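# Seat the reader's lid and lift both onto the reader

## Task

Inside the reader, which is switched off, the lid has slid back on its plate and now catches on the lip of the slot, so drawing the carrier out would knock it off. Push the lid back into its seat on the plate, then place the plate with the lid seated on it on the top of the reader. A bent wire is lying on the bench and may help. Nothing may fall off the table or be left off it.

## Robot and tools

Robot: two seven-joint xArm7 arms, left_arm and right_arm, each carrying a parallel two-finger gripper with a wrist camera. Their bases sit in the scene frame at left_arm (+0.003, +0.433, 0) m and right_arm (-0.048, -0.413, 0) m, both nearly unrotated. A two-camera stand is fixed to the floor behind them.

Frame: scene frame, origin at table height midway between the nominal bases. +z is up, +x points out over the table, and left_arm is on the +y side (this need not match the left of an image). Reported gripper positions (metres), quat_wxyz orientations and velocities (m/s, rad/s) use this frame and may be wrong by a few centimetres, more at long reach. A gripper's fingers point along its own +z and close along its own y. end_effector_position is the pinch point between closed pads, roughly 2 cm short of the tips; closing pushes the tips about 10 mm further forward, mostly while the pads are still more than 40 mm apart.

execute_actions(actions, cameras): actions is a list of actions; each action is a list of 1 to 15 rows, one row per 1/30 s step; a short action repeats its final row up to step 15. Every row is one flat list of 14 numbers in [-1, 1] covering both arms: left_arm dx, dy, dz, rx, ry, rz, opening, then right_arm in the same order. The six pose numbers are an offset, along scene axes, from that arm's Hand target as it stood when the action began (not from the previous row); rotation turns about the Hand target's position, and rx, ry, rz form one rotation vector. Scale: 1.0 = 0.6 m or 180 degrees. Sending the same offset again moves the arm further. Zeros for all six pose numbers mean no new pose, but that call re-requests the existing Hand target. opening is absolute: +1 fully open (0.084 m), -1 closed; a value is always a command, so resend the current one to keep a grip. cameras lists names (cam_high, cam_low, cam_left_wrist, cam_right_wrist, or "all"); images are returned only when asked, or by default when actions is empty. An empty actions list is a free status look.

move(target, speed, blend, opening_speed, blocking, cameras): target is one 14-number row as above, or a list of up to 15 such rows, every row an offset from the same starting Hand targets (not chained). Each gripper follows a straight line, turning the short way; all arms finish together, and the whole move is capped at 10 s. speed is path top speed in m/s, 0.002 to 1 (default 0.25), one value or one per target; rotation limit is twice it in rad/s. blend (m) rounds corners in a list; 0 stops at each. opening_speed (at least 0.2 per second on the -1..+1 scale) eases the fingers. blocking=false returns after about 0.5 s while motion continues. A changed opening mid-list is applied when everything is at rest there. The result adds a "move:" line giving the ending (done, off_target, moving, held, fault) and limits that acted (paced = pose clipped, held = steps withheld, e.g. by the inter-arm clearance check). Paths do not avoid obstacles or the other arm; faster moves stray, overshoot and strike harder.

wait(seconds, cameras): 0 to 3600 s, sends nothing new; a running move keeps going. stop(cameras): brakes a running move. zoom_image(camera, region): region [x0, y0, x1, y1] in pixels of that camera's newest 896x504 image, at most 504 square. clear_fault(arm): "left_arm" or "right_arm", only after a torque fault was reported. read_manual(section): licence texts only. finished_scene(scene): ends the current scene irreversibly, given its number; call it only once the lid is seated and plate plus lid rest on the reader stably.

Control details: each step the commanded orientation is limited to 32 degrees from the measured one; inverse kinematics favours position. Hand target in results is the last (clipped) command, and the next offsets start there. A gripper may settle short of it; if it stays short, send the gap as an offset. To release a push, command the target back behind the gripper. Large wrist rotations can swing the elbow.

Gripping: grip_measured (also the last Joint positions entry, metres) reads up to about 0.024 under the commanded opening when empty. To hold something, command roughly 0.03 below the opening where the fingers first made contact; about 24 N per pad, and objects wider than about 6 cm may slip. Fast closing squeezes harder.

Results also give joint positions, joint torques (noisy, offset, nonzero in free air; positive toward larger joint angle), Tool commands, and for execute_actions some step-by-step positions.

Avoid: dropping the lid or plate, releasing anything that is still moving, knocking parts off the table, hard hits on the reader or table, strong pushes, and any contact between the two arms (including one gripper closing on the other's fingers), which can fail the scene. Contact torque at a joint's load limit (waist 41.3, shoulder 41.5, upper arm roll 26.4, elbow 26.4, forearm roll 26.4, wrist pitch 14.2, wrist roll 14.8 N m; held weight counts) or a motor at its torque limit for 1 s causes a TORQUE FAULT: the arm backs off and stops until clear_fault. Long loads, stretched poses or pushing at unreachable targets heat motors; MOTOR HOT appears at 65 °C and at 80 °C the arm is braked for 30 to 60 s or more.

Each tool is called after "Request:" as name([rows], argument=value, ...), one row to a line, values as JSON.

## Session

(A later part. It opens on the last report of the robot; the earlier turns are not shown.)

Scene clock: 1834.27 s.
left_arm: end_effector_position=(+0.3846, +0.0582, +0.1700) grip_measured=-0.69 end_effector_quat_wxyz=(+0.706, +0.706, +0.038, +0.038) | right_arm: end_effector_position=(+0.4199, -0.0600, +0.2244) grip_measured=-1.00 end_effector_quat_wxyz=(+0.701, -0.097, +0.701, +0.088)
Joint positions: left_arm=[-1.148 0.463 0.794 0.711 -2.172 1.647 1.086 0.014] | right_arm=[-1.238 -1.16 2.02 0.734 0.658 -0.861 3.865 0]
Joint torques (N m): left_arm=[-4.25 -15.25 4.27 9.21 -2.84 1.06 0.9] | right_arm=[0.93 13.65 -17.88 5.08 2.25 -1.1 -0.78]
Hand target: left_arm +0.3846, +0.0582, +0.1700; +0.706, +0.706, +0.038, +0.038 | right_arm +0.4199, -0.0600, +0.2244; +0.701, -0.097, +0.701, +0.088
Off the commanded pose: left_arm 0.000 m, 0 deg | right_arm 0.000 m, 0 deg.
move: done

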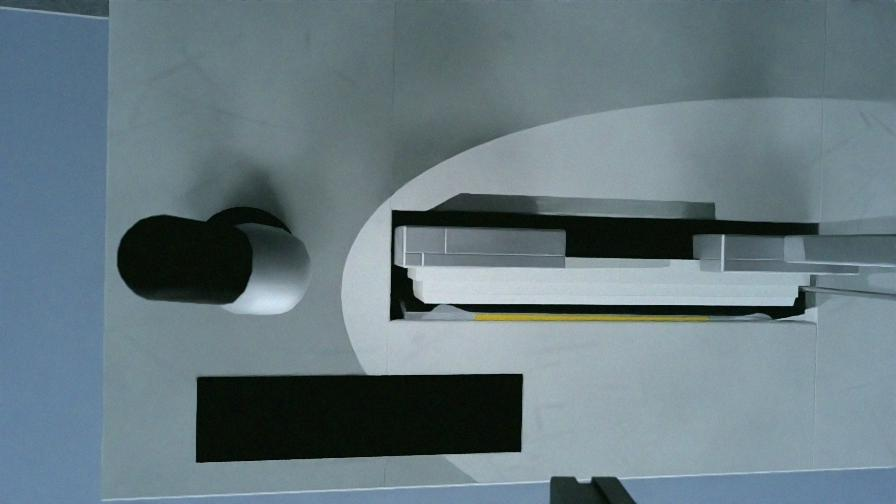

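Request:
move([
  [0.005, 0.0005, 0, 0, 0, 0, -0.78, -0.0333, -0.025, -0.0407, 0.2461, 0.0452, -0.0201, -1],
  [0.005, 0.0005, 0, 0, 0, 0, -0.78, 0.0167, -0.0117, -0.1073, 0.4923, 0.0904, -0.0402, -1],
], speed=0.2, blend=0.01, cameras=["cam_high", "cam_right_wrist"])

Request:
zoom_image(camera="cam_right_wrist", region=[300, 0, 600, 504])

Scene clock: 1969.77 s.
left_arm: end_effector_position=(+0.3876, +0.0585, +0.1700) grip_measured=-0.69 end_effector_quat_wxyz=(+0.706, +0.706, +0.038, +0.038) | right_arm: end_effector_position=(+0.4300, -0.0670, +0.1600) grip_measured=-1.00 end_effector_quat_wxyz=(+0.477, +0.471, +0.527, +0.522)
Joint positions: left_arm=[-1.143 0.471 0.794 0.72 -2.171 1.65 1.081 0.014] | right_arm=[-1.551 -1.083 2.461 1.005 1.09 -1.025 4.935 0]
Joint torques (N m): left_arm=[3.88 -10.36 3.13 11.45 0.41 1.87 -0.87] | right_arm=[-1.84 18.79 -12.05 7.17 -0.75 -3.32 1.06]
Hand target: left_arm +0.3876, +0.0585, +0.1700; +0.706, +0.706, +0.038, +0.038 | right_arm +0.4300, -0.0670, +0.1600; +0.477, +0.471, +0.527, +0.522
Off the commanded pose: left_arm 0.000 m, 0 deg | right_arm 0.000 m, 0 deg.
move: done

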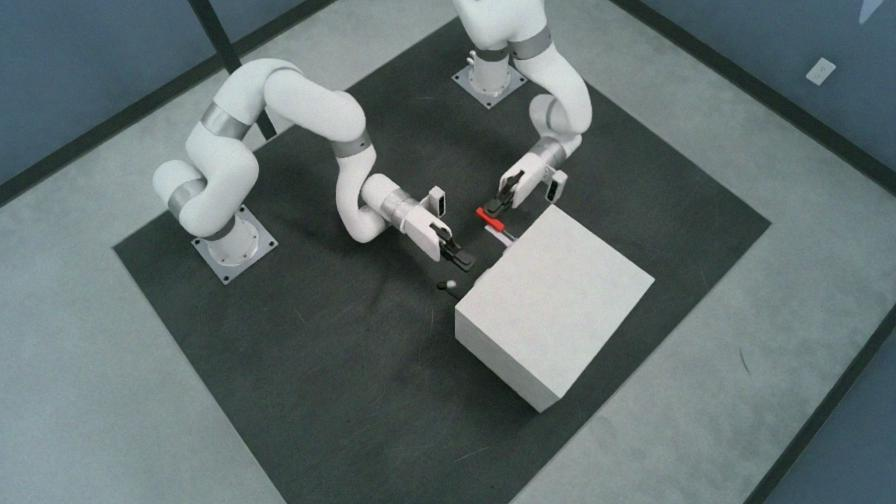

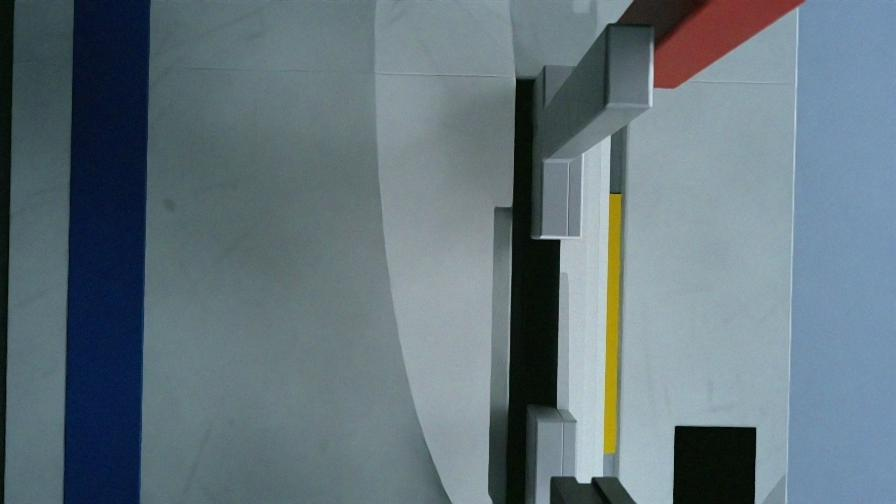

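Scaled by 1.000.

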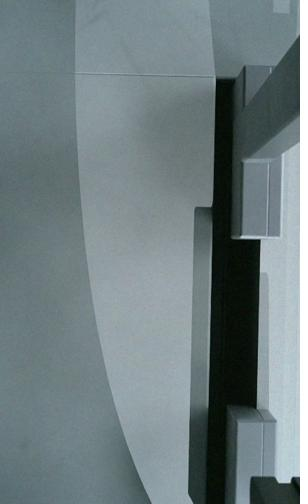

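Request:
move([
  [0, 0, 0, 0, 0, 0, -0.78, 0.0398, 0.004, 0, 0, 0, 0, -1],
  [0, 0, 0, 0, 0, 0, -0.78, 0.058, 0.0059, 0, 0, 0, 0, -1],
], speed=[0.12, 0.03], cameras=["cam_right_wrist", "cam_left_wrist"])

Request:
zoom_image(camera="cam_right_wrist", region=[480, 20, 720, 504])

Scene clock: 1989.90 s.
left_arm: end_effector_position=(+0.3876, +0.0585, +0.1700) grip_measured=-0.69 end_effector_quat_wxyz=(+0.706, +0.706, +0.038, +0.038) | right_arm: end_effector_position=(+0.4648, -0.0635, +0.1600) grip_measured=-1.00 end_effector_quat_wxyz=(+0.477, +0.471, +0.527, +0.522)
Joint positions: left_arm=[-1.143 0.471 0.794 0.72 -2.171 1.65 1.081 0.014] | right_arm=[-1.621 -1.126 2.436 1.098 1.043 -0.981 4.937 0]
Joint torques (N m): left_arm=[3.35 -10.45 3.15 11.54 0.44 1.75 -0.92] | right_arm=[-2.17 19.73 -15.14 8.32 -0.93 -0.9 -0.71]
Hand target: left_arm +0.3876, +0.0585, +0.1700; +0.706, +0.706, +0.038, +0.038 | right_arm +0.4648, -0.0635, +0.1600; +0.477, +0.471, +0.527, +0.522
Off the commanded pose: left_arm 0.000 m, 0 deg | right_arm 0.000 m, 0 deg.
move: done
Images, in order (width x height): cam_left_wrist 896x504, cam_right_wrist 896x504.

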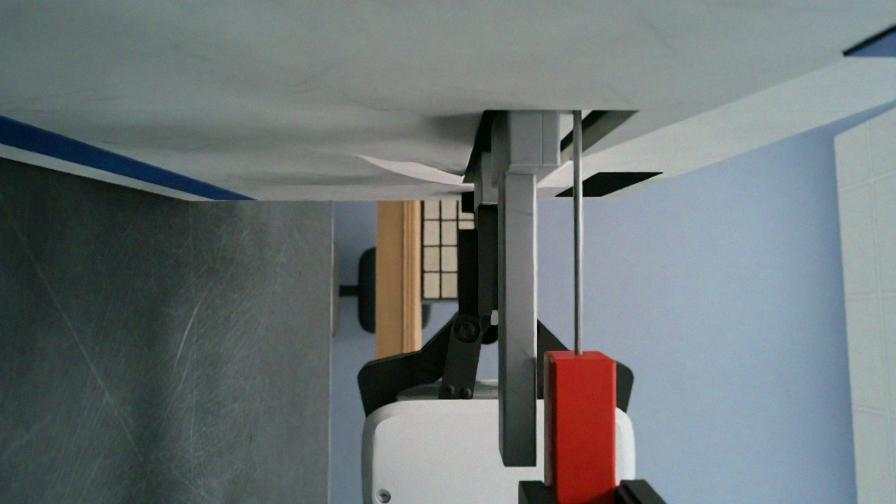

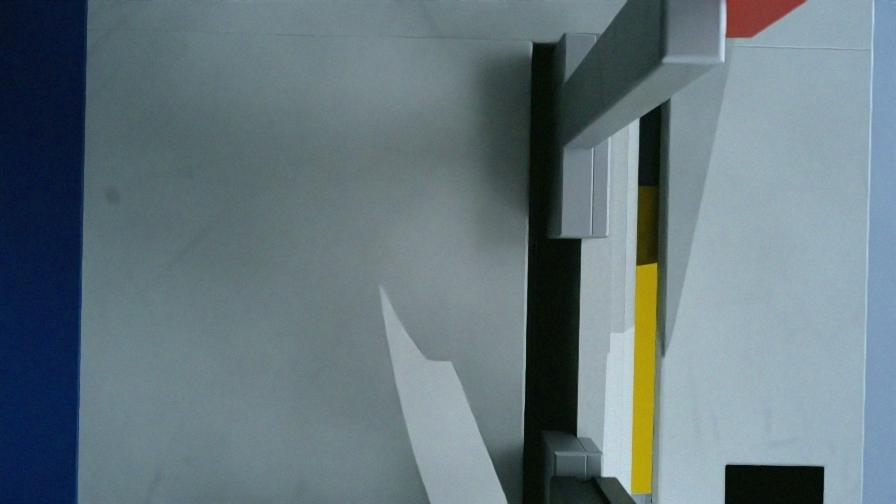

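Scaled by 1.041 from the camera's image (finer frame: 1280x720).

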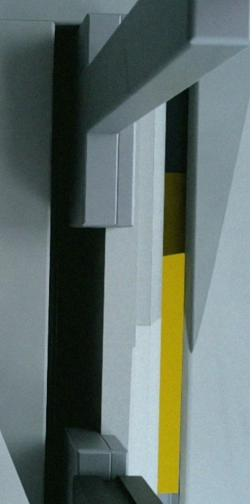

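Request:
move(target=[0, 0, 0, 0, 0, 0, -0.78, 0.0133, 0.0013, 0, 0, 0, 0, -1], speed=0.03, cameras=["cam_right_wrist", "cam_left_wrist"])

Request:
zoom_image(camera="cam_right_wrist", region=[480, 20, 720, 504])

Scene clock: 2002.00 s.
left_arm: end_effector_position=(+0.3876, +0.0585, +0.1700) grip_measured=-0.69 end_effector_quat_wxyz=(+0.706, +0.706, +0.038, +0.038) | right_arm: end_effector_position=(+0.4727, -0.0627, +0.1600) grip_measured=-1.00 end_effector_quat_wxyz=(+0.477, +0.471, +0.527, +0.522)
Joint positions: left_arm=[-1.143 0.471 0.794 0.72 -2.171 1.65 1.081 0.014] | right_arm=[-1.637 -1.136 2.43 1.121 1.034 -0.971 4.937 0]
Joint torques (N m): left_arm=[0.56 -10.97 2.91 10.97 0.33 1.48 -0.24] | right_arm=[-2.48 19.93 -15.31 8.1 -0.79 -0.76 -0.69]
Hand target: left_arm +0.3876, +0.0585, +0.1700; +0.706, +0.706, +0.038, +0.038 | right_arm +0.4727, -0.0627, +0.1600; +0.477, +0.471, +0.527, +0.522
Off the commanded pose: left_arm 0.000 m, 0 deg | right_arm 0.000 m, 0 deg.
move: done
Images, in order (width x height): cam_left_wrist 896x504, cam_right_wrist 896x504.

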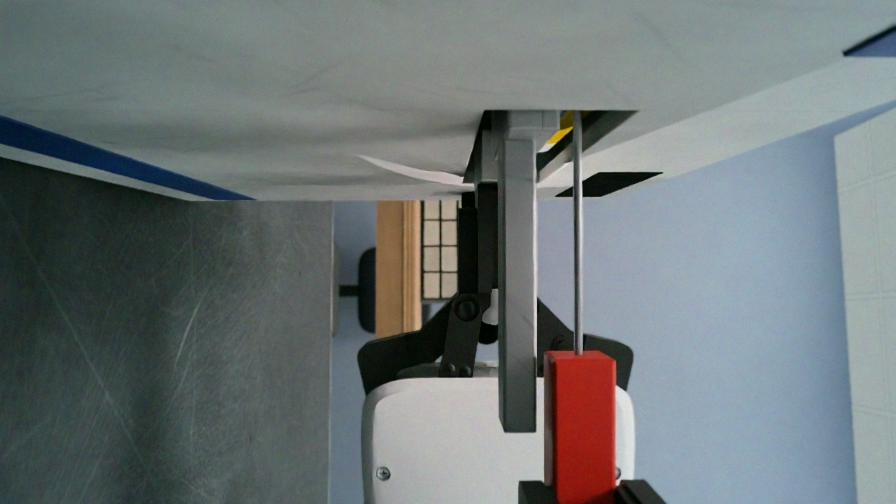

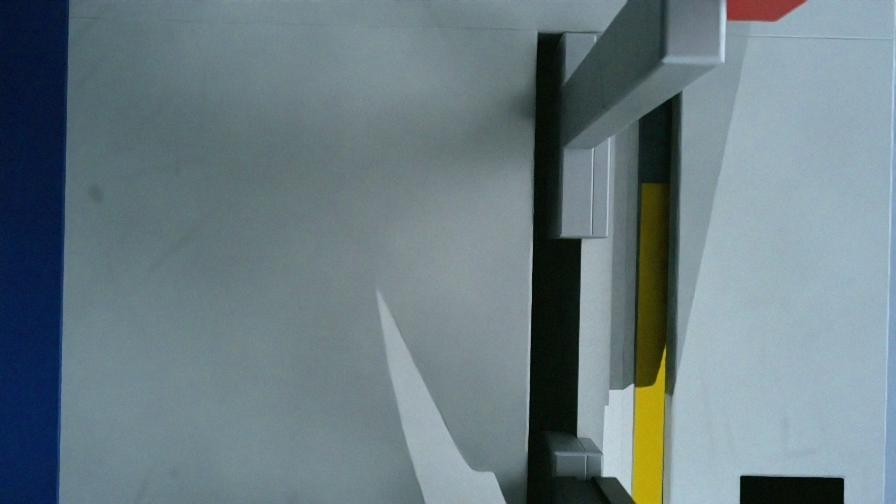

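Scaled by 1.041 from the camera's image (finer frame: 1280x720).

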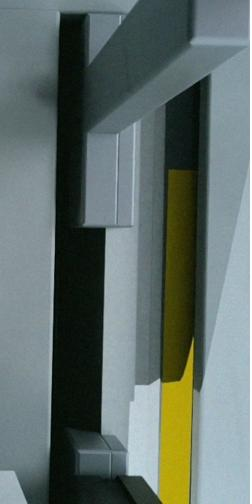

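Request:
move(target=[0, 0, 0, 0, 0, 0, -0.78, 0.0066, 0.0007, 0, 0, 0, 0, -1], speed=0.03, cameras=["cam_right_wrist", "cam_left_wrist"])

Request:
zoom_image(camera="cam_left_wrist", region=[460, 90, 660, 210])

Request:
zoom_image(camera="cam_right_wrist", region=[580, 80, 720, 504])

Scene clock: 2055.23 s.
left_arm: end_effector_position=(+0.3877, +0.0586, +0.1701) grip_measured=-0.69 end_effector_quat_wxyz=(+0.706, +0.706, +0.038, +0.038) | right_arm: end_effector_position=(+0.4767, -0.0622, +0.1600) grip_measured=-1.00 end_effector_quat_wxyz=(+0.477, +0.471, +0.527, +0.522)
Joint positions: left_arm=[-1.143 0.471 0.794 0.72 -2.171 1.65 1.081 0.014] | right_arm=[-1.645 -1.141 2.428 1.133 1.03 -0.965 4.936 0]
Joint torques (N m): left_arm=[-9.55 -12.16 -1.66 6.17 0.81 2.7 0.27] | right_arm=[-4.5 20.19 -17.37 10.71 -1.54 0.79 -0.7]
Hand target: left_arm +0.3876, +0.0585, +0.1700; +0.706, +0.706, +0.038, +0.038 | right_arm +0.4767, -0.0623, +0.1600; +0.477, +0.471, +0.527, +0.522
Off the commanded pose: left_arm 0.000 m, 0 deg | right_arm 0.000 m, 0 deg.
move: done
Images, in order (width x height): cam_left_wrist 896x504, cam_right_wrist 896x504.

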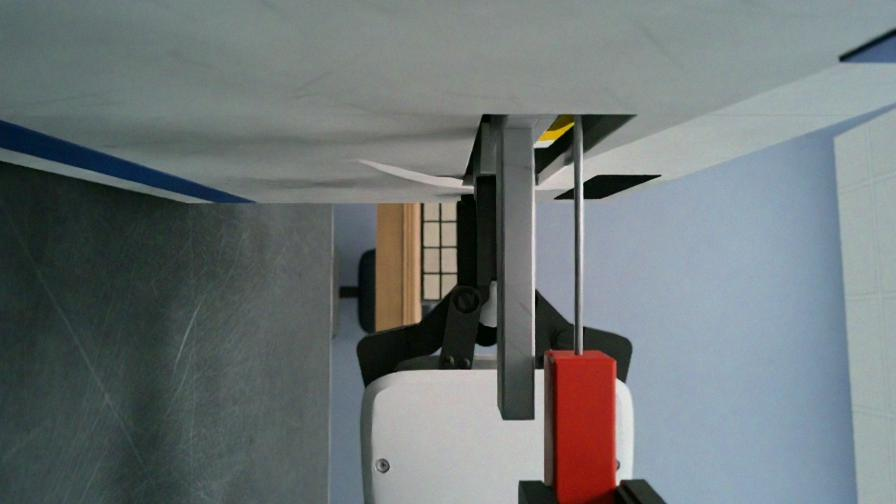

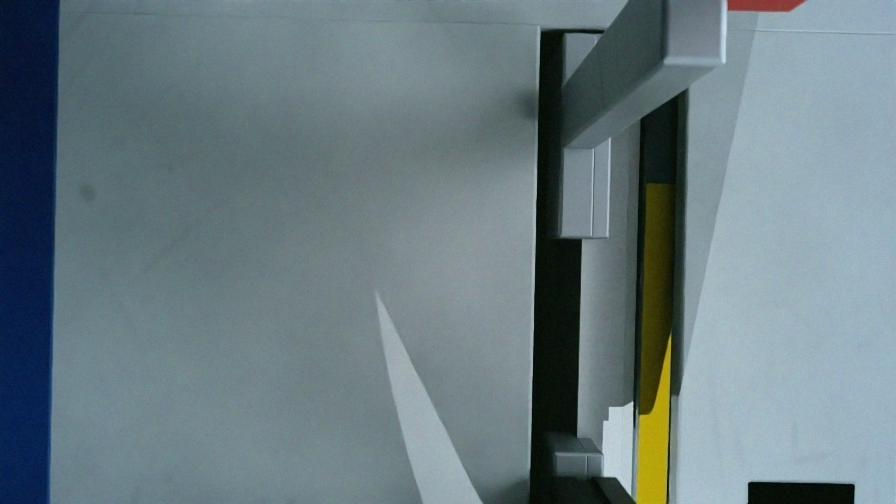

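Scaled by 2.520 from the camera's image (finer frame: 1280x720).

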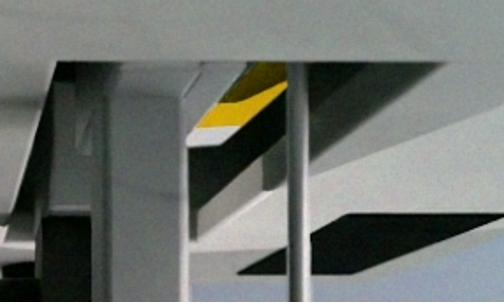

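Scaled by 1.189 from the camera's image (finer frame: 1280x720).

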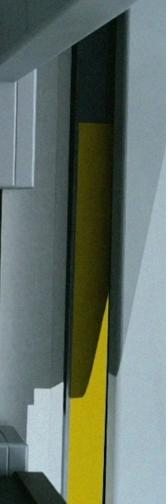

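Request:
move([
  [0, 0, 0, 0, 0, 0, -0.78, -0.0497, -0.005, 0, 0, 0, 0, -1],
  [0, 0, 0, 0, 0, 0, -0.78, -0.0497, -0.005, 0.125, 0, 0, 0, -1],
], speed=0.2, blend=0.01, cameras=["cam_right_wrist"])

Request:
zoom_image(camera="cam_right_wrist", region=[350, 0, 600, 504])

Scene clock: 2076.43 s.
left_arm: end_effector_position=(+0.3876, +0.0585, +0.1701) grip_measured=-0.69 end_effector_quat_wxyz=(+0.706, +0.706, +0.038, +0.038) | right_arm: end_effector_position=(+0.4469, -0.0652, +0.2350) grip_measured=-1.00 end_effector_quat_wxyz=(+0.477, +0.471, +0.527, +0.522)
Joint positions: left_arm=[-1.143 0.471 0.794 0.72 -2.171 1.65 1.081 0.014] | right_arm=[-1.514 -0.9 2.354 0.97 1.023 -0.95 4.819 0]
Joint torques (N m): left_arm=[3.48 -12.21 4.11 11.6 -2.61 1.23 -0.91] | right_arm=[1.11 24.3 -13.76 6.57 1.53 -1.3 -0.72]
Hand target: left_arm +0.3876, +0.0585, +0.1700; +0.706, +0.706, +0.038, +0.038 | right_arm +0.4469, -0.0653, +0.2350; +0.477, +0.471, +0.527, +0.522
Off the commanded pose: left_arm 0.000 m, 0 deg | right_arm 0.000 m, 0 deg.
move: done

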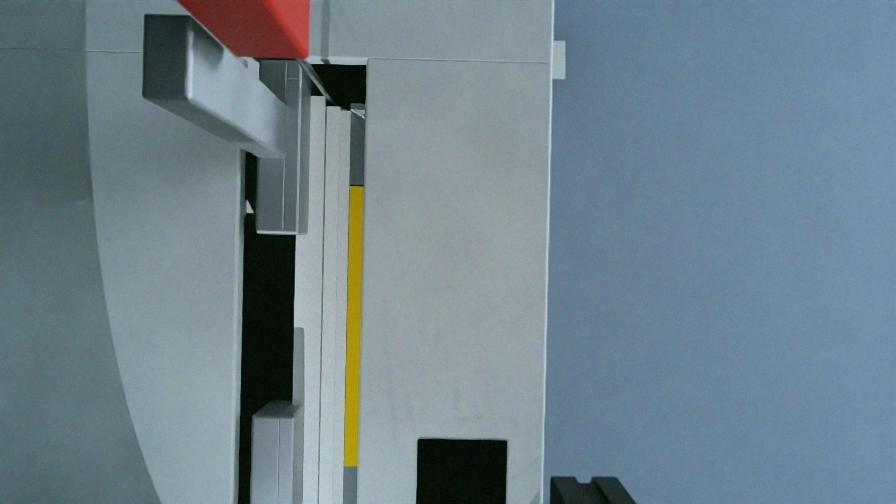

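Scaled by 1.000.

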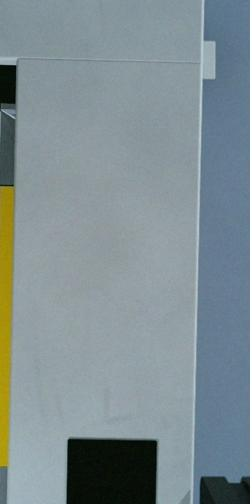

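Request:
zoom_image(camera="cam_right_wrist", region=[230, 40, 400, 250])

Request:
zoom_image(camera="cam_right_wrist", region=[230, 300, 400, 504])

Scaled by 2.400 from the camera's image (finer frame: 1280x720).

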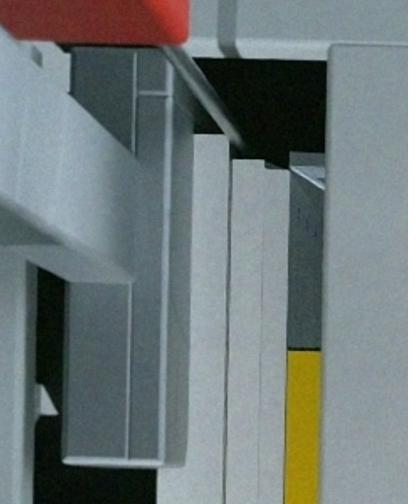

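Scaled by 2.471 from the camera's image (finer frame: 1280x720).

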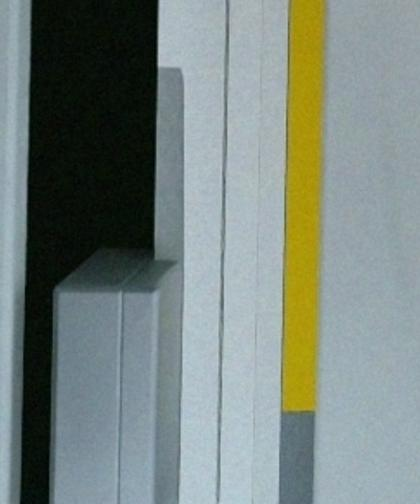

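Request:
move([
  [0.0017, 0.0002, 0.0033, 0, 0, 0, -0.78, 0, 0, -0.125, 0, 0, 0, -1],
  [0.0017, 0.0002, 0.0033, 0, 0, 0, -0.78, 0.0497, 0.005, -0.125, 0, 0, 0, -1],
  [-0.005, -0.0005, 0.0033, 0, 0, 0, -0.78, 0.0497, 0.005, -0.125, 0, 0, 0, -1],
], speed=[0.2, 0.06, 0.02], cameras=["cam_right_wrist", "cam_left_wrist"])

Request:
zoom_image(camera="cam_left_wrist", region=[460, 90, 660, 210])

Request:
zoom_image(camera="cam_right_wrist", region=[580, 80, 720, 504])

Scene clock: 2156.10 s.
left_arm: end_effector_position=(+0.3846, +0.0582, +0.1720) grip_measured=-0.69 end_effector_quat_wxyz=(+0.706, +0.706, +0.038, +0.038) | right_arm: end_effector_position=(+0.4767, -0.0622, +0.1600) grip_measured=-1.00 end_effector_quat_wxyz=(+0.477, +0.471, +0.527, +0.522)
Joint positions: left_arm=[-1.151 0.456 0.797 0.71 -2.169 1.641 1.084 0.014] | right_arm=[-1.645 -1.141 2.428 1.133 1.03 -0.965 4.936 0]
Joint torques (N m): left_arm=[-4.23 -15.1 3.96 9.09 -2.86 1.14 0.93] | right_arm=[-2.15 20.18 -15.55 8.59 -0.86 -1.13 -0.76]
Hand target: left_arm +0.3846, +0.0582, +0.1720; +0.706, +0.706, +0.038, +0.038 | right_arm +0.4767, -0.0623, +0.1600; +0.477, +0.471, +0.527, +0.522
Off the commanded pose: left_arm 0.000 m, 0 deg | right_arm 0.000 m, 0 deg.
move: done
Images, in order (width x height): cam_left_wrist 896x504, cam_right_wrist 896x504.

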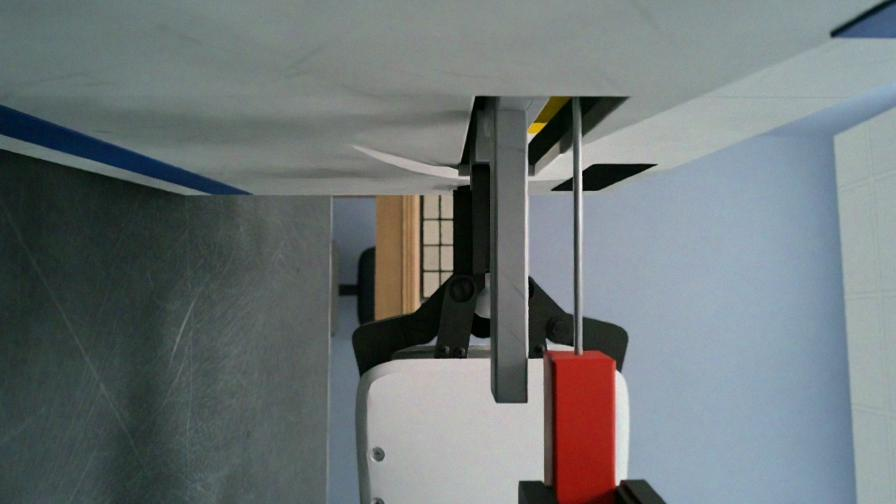

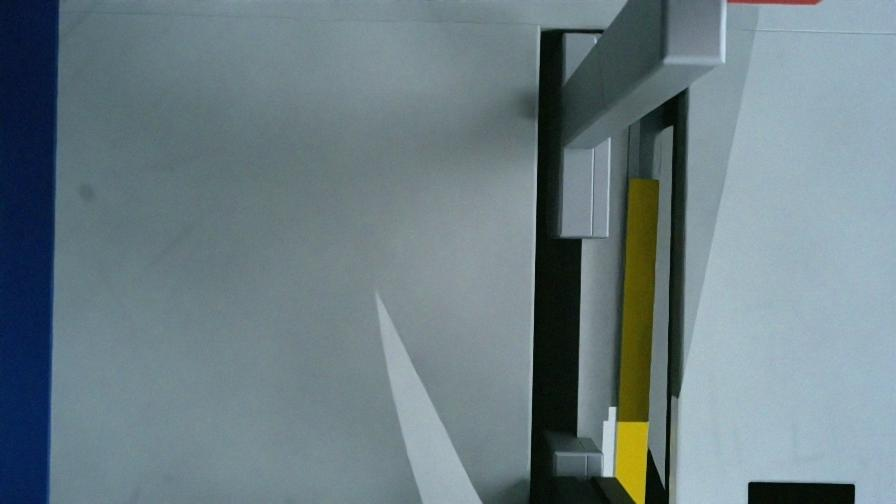

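Scaled by 2.520 from the camera's image (finer frame: 1280x720).

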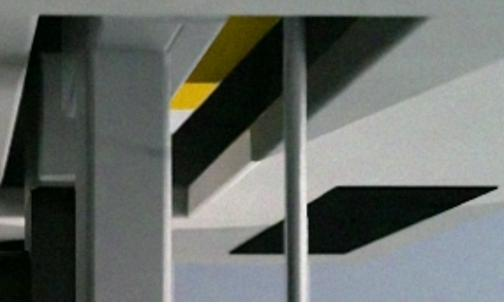

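Scaled by 1.189 from the camera's image (finer frame: 1280x720).

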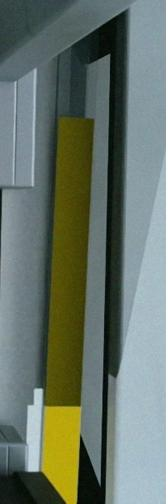

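Request:
move([
  [0.0083, 0.0008, 0, 0, 0, 0, -0.78, -0.0497, -0.02, 0, 0, 0, 0, -1],
  [0.0075, 0.0083, 0, 0, 0, 0, -0.78, -0.0497, -0.02, 0.06, 0, 0, 0, -1],
  [0.0078, 0.0057, 0.0131, 0.1244, 0.0126, 0, -0.78, -0.0497, -0.02, 0.125, 0, 0, 0, -1],
  [0.0085, -0.0017, 0.0242, 0.2488, 0.0253, 0, -0.78, -0.0497, -0.02, 0.125, 0, 0, 0, -1],
  [-0.06, -0.0087, 0.0242, 0.2488, 0.0253, 0, -0.78, -0.0497, -0.02, 0.125, 0, 0, 0, -1],
], speed=[0.08, 0.08, 0.12, 0.12, 0.08], cameras=["cam_right_wrist", "cam_left_wrist", "cam_high"])

Request:
zoom_image(camera="cam_right_wrist", region=[200, 20, 420, 504])

Scene clock: 2236.17 s.
left_arm: end_effector_position=(+0.3486, +0.0530, +0.1865) grip_measured=-0.69 end_effector_quat_wxyz=(+0.382, +0.923, +0.048, +0.023) | right_arm: end_effector_position=(+0.4469, -0.0743, +0.2350) grip_measured=-1.00 end_effector_quat_wxyz=(+0.477, +0.471, +0.527, +0.522)
Joint positions: left_arm=[-1.598 -0.068 0.861 0.747 -1.242 0.471 0.231 0.014] | right_arm=[-1.516 -0.89 2.345 0.937 0.993 -0.962 4.849 0]
Joint torques (N m): left_arm=[-4.09 -9.91 -1.26 14.09 1.97 -0.99 -0.86] | right_arm=[1.19 23.63 -13.68 6.67 -0.59 -1.33 -0.69]
Hand target: left_arm +0.3486, +0.0530, +0.1865; +0.382, +0.923, +0.048, +0.023 | right_arm +0.4469, -0.0743, +0.2350; +0.477, +0.471, +0.527, +0.522
Off the commanded pose: left_arm 0.000 m, 0 deg | right_arm 0.000 m, 0 deg.
move: done
Images, in order (width x height): cam_high 896x504, cam_left_wrist 896x504, cam_right_wrist 896x504.

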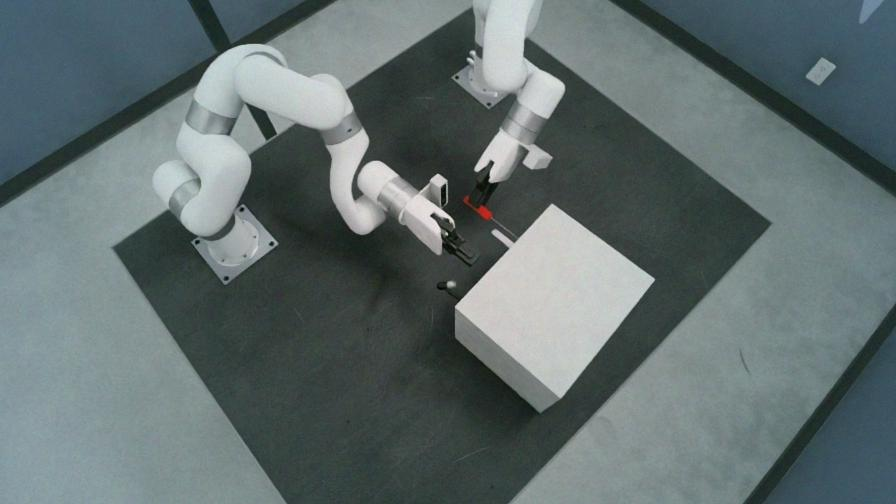

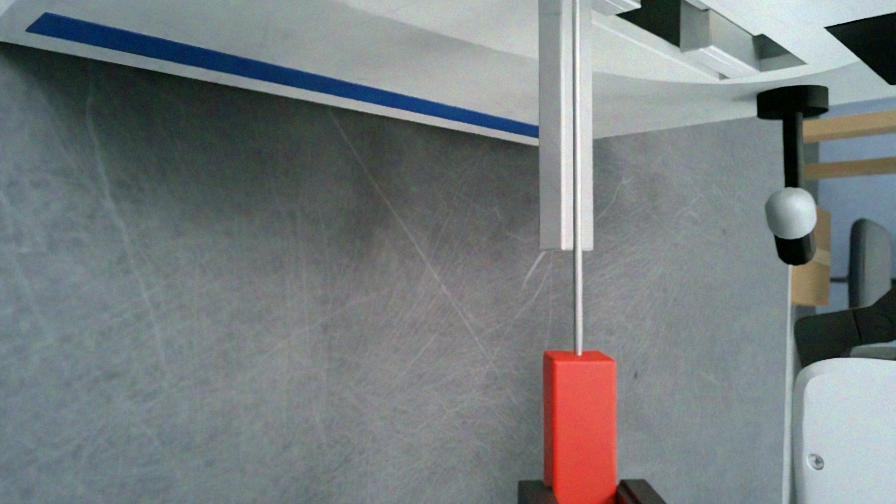

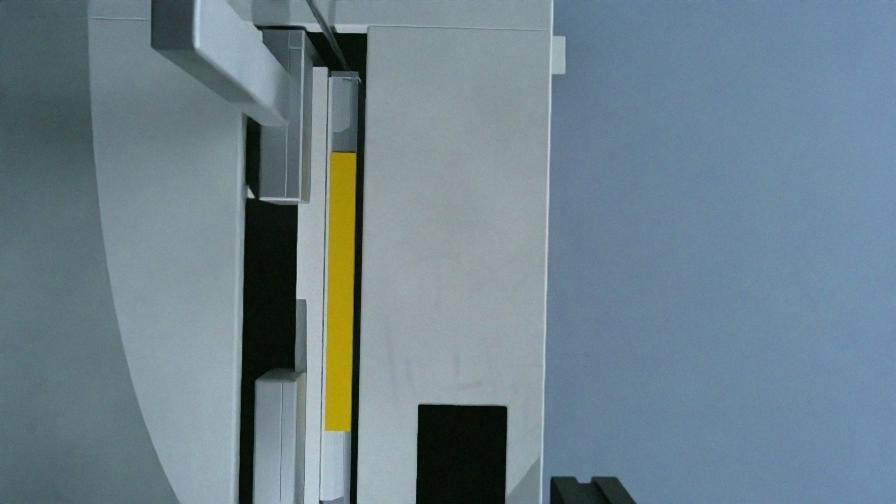

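Scaled by 1.041 from the camera's image (finer frame: 1280x720).

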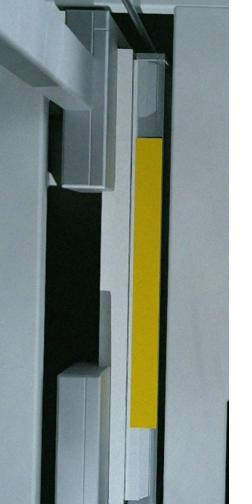

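Request:
move([
  [-0.141, -0.0143, 0, 0, 0, 0, -0.78, 0, 0, 0, 0, 0, 0, -1],
  [-0.1443, 0.245, 0.0225, 0.2488, 0.0253, 0, -0.78, -0.12, 0.06, -0.06, 0, 0, 0, -1],
  [-0.1393, 0.3367, -0.2108, 0.2488, 0.0253, 0, -0.78, -0.1522, 0.1583, -0.1283, 0, 0, 0, -1],
  [-0.1393, 0.3367, -0.2617, 0.2488, 0.0253, 0, -0.78, -0.1522, 0.1583, -0.1283, 0, 0, 0, -1],
], speed=[0.12, 0.25, 0.25, 0.08], blend=[0.005, 0.02, 0.005, 0], cameras=["cam_high", "cam_low", "cam_left_wrist", "cam_right_wrist"])

Scene clock: 2267.80 s.
left_arm: end_effector_position=(+0.2650, +0.2550, +0.0295) grip_measured=-0.69 end_effector_quat_wxyz=(-0.001, +0.999, +0.051, +0.004) | right_arm: end_effector_position=(+0.3556, +0.0207, +0.1580) grip_measured=-1.00 end_effector_quat_wxyz=(+0.477, +0.471, +0.527, +0.522)
Joint positions: left_arm=[-0.924 -0.079 0.342 0.34 0.079 0.41 -0.758 0.014] | right_arm=[-1.405 -1.122 2.544 1.272 1.471 -1.013 4.557 0]
Joint torques (N m): left_arm=[-3.85 -6.23 0.52 12.38 -1.78 -1.72 0.87] | right_arm=[-1.64 21.57 -11.53 9.11 1.03 -3.38 -0.76]
Hand target: left_arm +0.2650, +0.2550, +0.0295; -0.001, +0.999, +0.051, +0.004 | right_arm +0.3556, +0.0207, +0.1580; +0.477, +0.471, +0.527, +0.522
Off the commanded pose: left_arm 0.000 m, 0 deg | right_arm 0.000 m, 0 deg.
move: done

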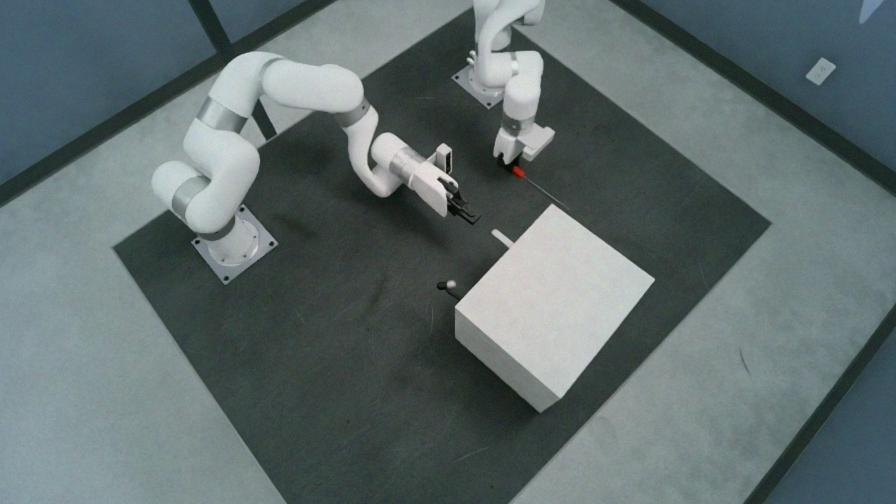

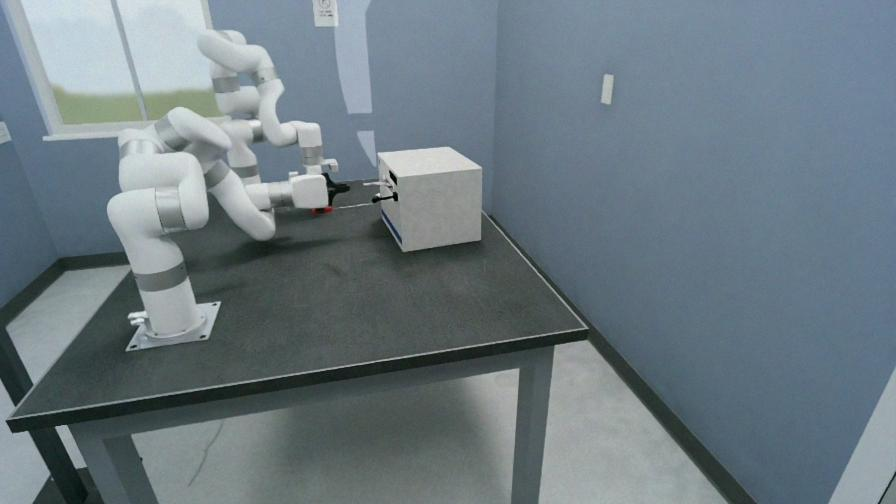

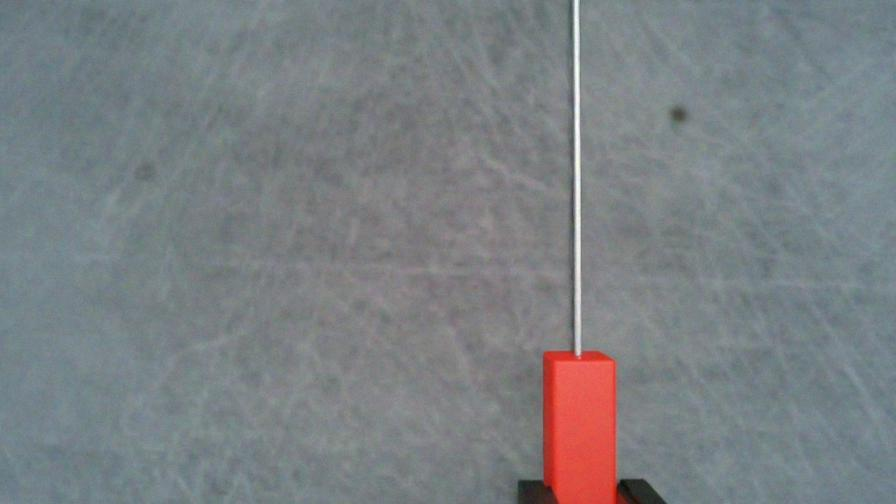

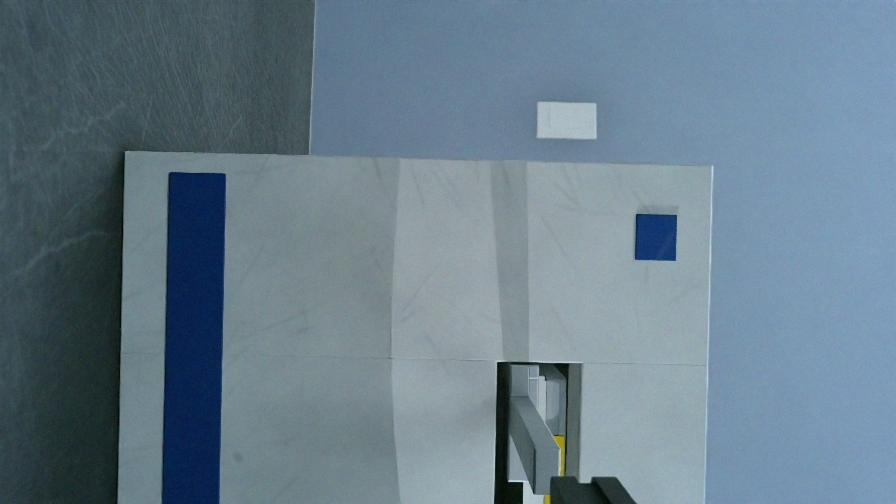

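Request:
zoom_image(camera="cam_right_wrist", region=[480, 350, 660, 504])

Request:
move(target=[0, 0, 0, 0, 0, 0, -0.3, 0, 0, 0, 0, 0, 0, -1], opening_speed=1.0, speed=0.2)

Scaled by 2.800 from the camera's image (finer frame: 1280x720).

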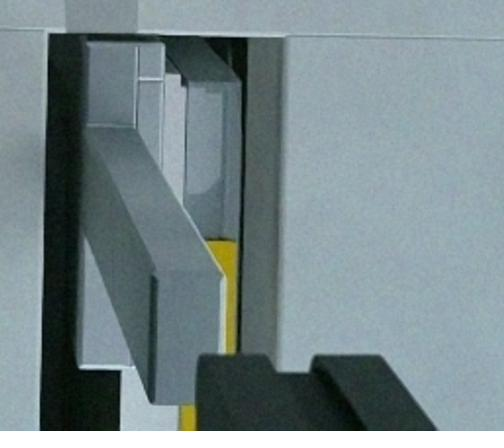

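Scene clock: 2277.67 s.
left_arm: end_effector_position=(+0.2650, +0.2550, +0.0295) grip_measured=-0.32 end_effector_quat_wxyz=(-0.001, +0.999, +0.051, +0.004) | right_arm: end_effector_position=(+0.3556, +0.0207, +0.1580) grip_measured=-1.00 end_effector_quat_wxyz=(+0.477, +0.471, +0.527, +0.522)
Joint positions: left_arm=[-0.924 -0.079 0.342 0.34 0.079 0.41 -0.758 0.03] | right_arm=[-1.405 -1.122 2.544 1.272 1.471 -1.013 4.557 0]
Joint torques (N m): left_arm=[-3.82 -5.71 0.5 12.07 -1.89 -1.04 0.95] | right_arm=[0.16 21.92 -11.4 9.04 0.33 -3.4 -0.7]
Hand target: left_arm +0.2650, +0.2550, +0.0295; -0.001, +0.999, +0.051, +0.004 | right_arm +0.3556, +0.0207, +0.1580; +0.477, +0.471, +0.527, +0.522
Off the commanded pose: left_arm 0.000 m, 0 deg | right_arm 0.000 m, 0 deg.
move: done

Request:
move([
  [0, 0, 0.15, 0, 0, 0, -0.3, 0, 0, -0.0042, 0, 0, 0, -0.2],
  [-0.05, 0.06, 0.25, 0, 0, 0, -0.3, 0.0824, 0.0134, -0.0042, 0, 0, 0, -0.2],
], speed=[0.15, 0.1], cameras=["cam_right_wrist", "cam_low", "cam_high"])

Request:
zoom_image(camera="cam_right_wrist", region=[420, 300, 700, 504])

Scene clock: 2310.13 s.
left_arm: end_effector_position=(+0.2350, +0.2910, +0.1795) grip_measured=-0.32 end_effector_quat_wxyz=(-0.001, +0.999, +0.051, +0.004) | right_arm: end_effector_position=(+0.4050, +0.0288, +0.1555) grip_measured=-0.21 end_effector_quat_wxyz=(+0.477, +0.471, +0.527, +0.522)
Joint positions: left_arm=[-0.838 -0.702 0.268 0.393 0.201 1.08 -0.828 0.03] | right_arm=[-1.505 -1.189 2.512 1.399 1.427 -0.95 4.542 0.035]
Joint torques (N m): left_arm=[3.99 -5.39 -1.78 17.36 0.69 -0.73 0.74] | right_arm=[-1.89 23.02 -14.3 9.69 0.19 -1.4 -0.67]
Hand target: left_arm +0.2350, +0.2910, +0.1795; -0.001, +0.999, +0.051, +0.004 | right_arm +0.4050, +0.0288, +0.1555; +0.477, +0.471, +0.527, +0.522
Off the commanded pose: left_arm 0.000 m, 0 deg | right_arm 0.000 m, 0 deg.
move: done
Images, in order (width x height): cam_high 896x504, cam_low 896x504, cam_right_wrist 896x504.

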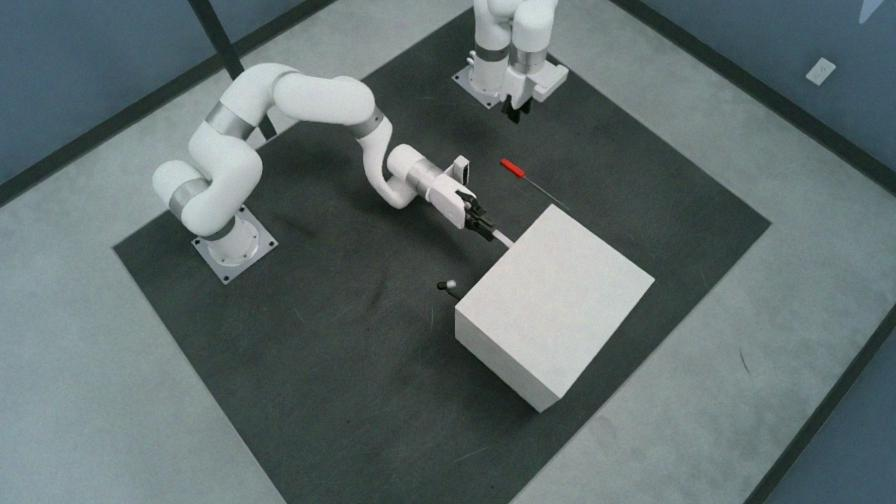

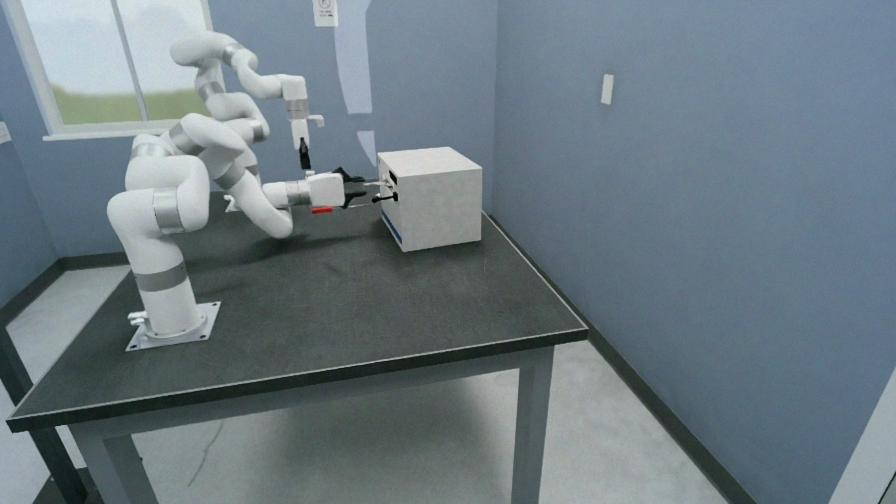

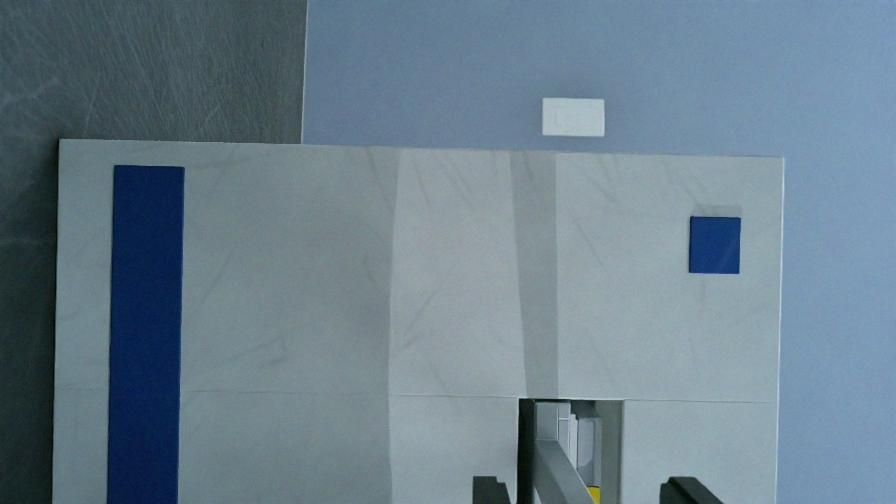

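Scaled by 1.800 from the camera's image (finer frame: 1280x720).

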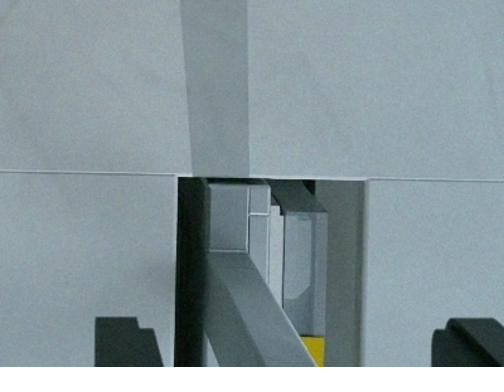

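Request:
move(target=[0, 0, 0, 0, 0, 0, -0.3, 0, 0, 0, 0, 0, 0, -0.92], opening_speed=1.0, cameras=["cam_right_wrist"])

Scene clock: 2324.07 s.
left_arm: end_effector_position=(+0.2350, +0.2910, +0.1795) grip_measured=-0.32 end_effector_quat_wxyz=(-0.001, +0.999, +0.051, +0.004) | right_arm: end_effector_position=(+0.4050, +0.0288, +0.1558) grip_measured=-0.82 end_effector_quat_wxyz=(+0.477, +0.471, +0.527, +0.522)
Joint positions: left_arm=[-0.838 -0.702 0.268 0.393 0.201 1.08 -0.828 0.03] | right_arm=[-1.505 -1.189 2.512 1.399 1.427 -0.951 4.542 0.008]
Joint torques (N m): left_arm=[3.84 -5.12 -1.56 17.34 -0.44 -0.92 -0.37] | right_arm=[-1.04 12.99 4.26 -0.81 1.36 8.01 -0.49]
Hand target: left_arm +0.2350, +0.2910, +0.1795; -0.001, +0.999, +0.051, +0.004 | right_arm +0.4050, +0.0288, +0.1555; +0.477, +0.471, +0.527, +0.522
Off the commanded pose: left_arm 0.000 m, 0 deg | right_arm 0.000 m, 0 deg.
move: done

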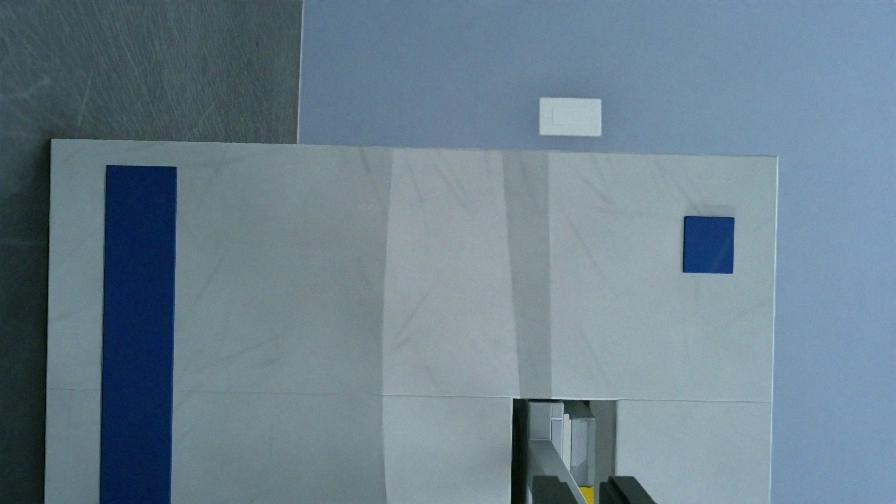

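Request:
move(target=[0, 0, 0, 0, 0, 0, -0.3, 0, 0, 0.0035, 0, 0, 0, -0.92], speed=0.05)

Scene clock: 2335.03 s.
left_arm: end_effector_position=(+0.2350, +0.2910, +0.1795) grip_measured=-0.32 end_effector_quat_wxyz=(-0.001, +0.999, +0.051, +0.004) | right_arm: end_effector_position=(+0.4050, +0.0287, +0.1574) grip_measured=-0.82 end_effector_quat_wxyz=(+0.477, +0.471, +0.527, +0.522)
Joint positions: left_arm=[-0.838 -0.702 0.268 0.393 0.201 1.08 -0.828 0.03] | right_arm=[-1.503 -1.183 2.511 1.395 1.426 -0.95 4.54 0.008]
Joint torques (N m): left_arm=[4.09 -5.48 -1.89 17.39 -0.3 -1.12 -0.59] | right_arm=[0.53 27.82 -12.53 6.2 -0.98 -1.35 -0.87]
Hand target: left_arm +0.2350, +0.2910, +0.1795; -0.001, +0.999, +0.051, +0.004 | right_arm +0.4050, +0.0288, +0.1576; +0.477, +0.471, +0.527, +0.522
Off the commanded pose: left_arm 0.000 m, 0 deg | right_arm 0.000 m, 0 deg.
move: done


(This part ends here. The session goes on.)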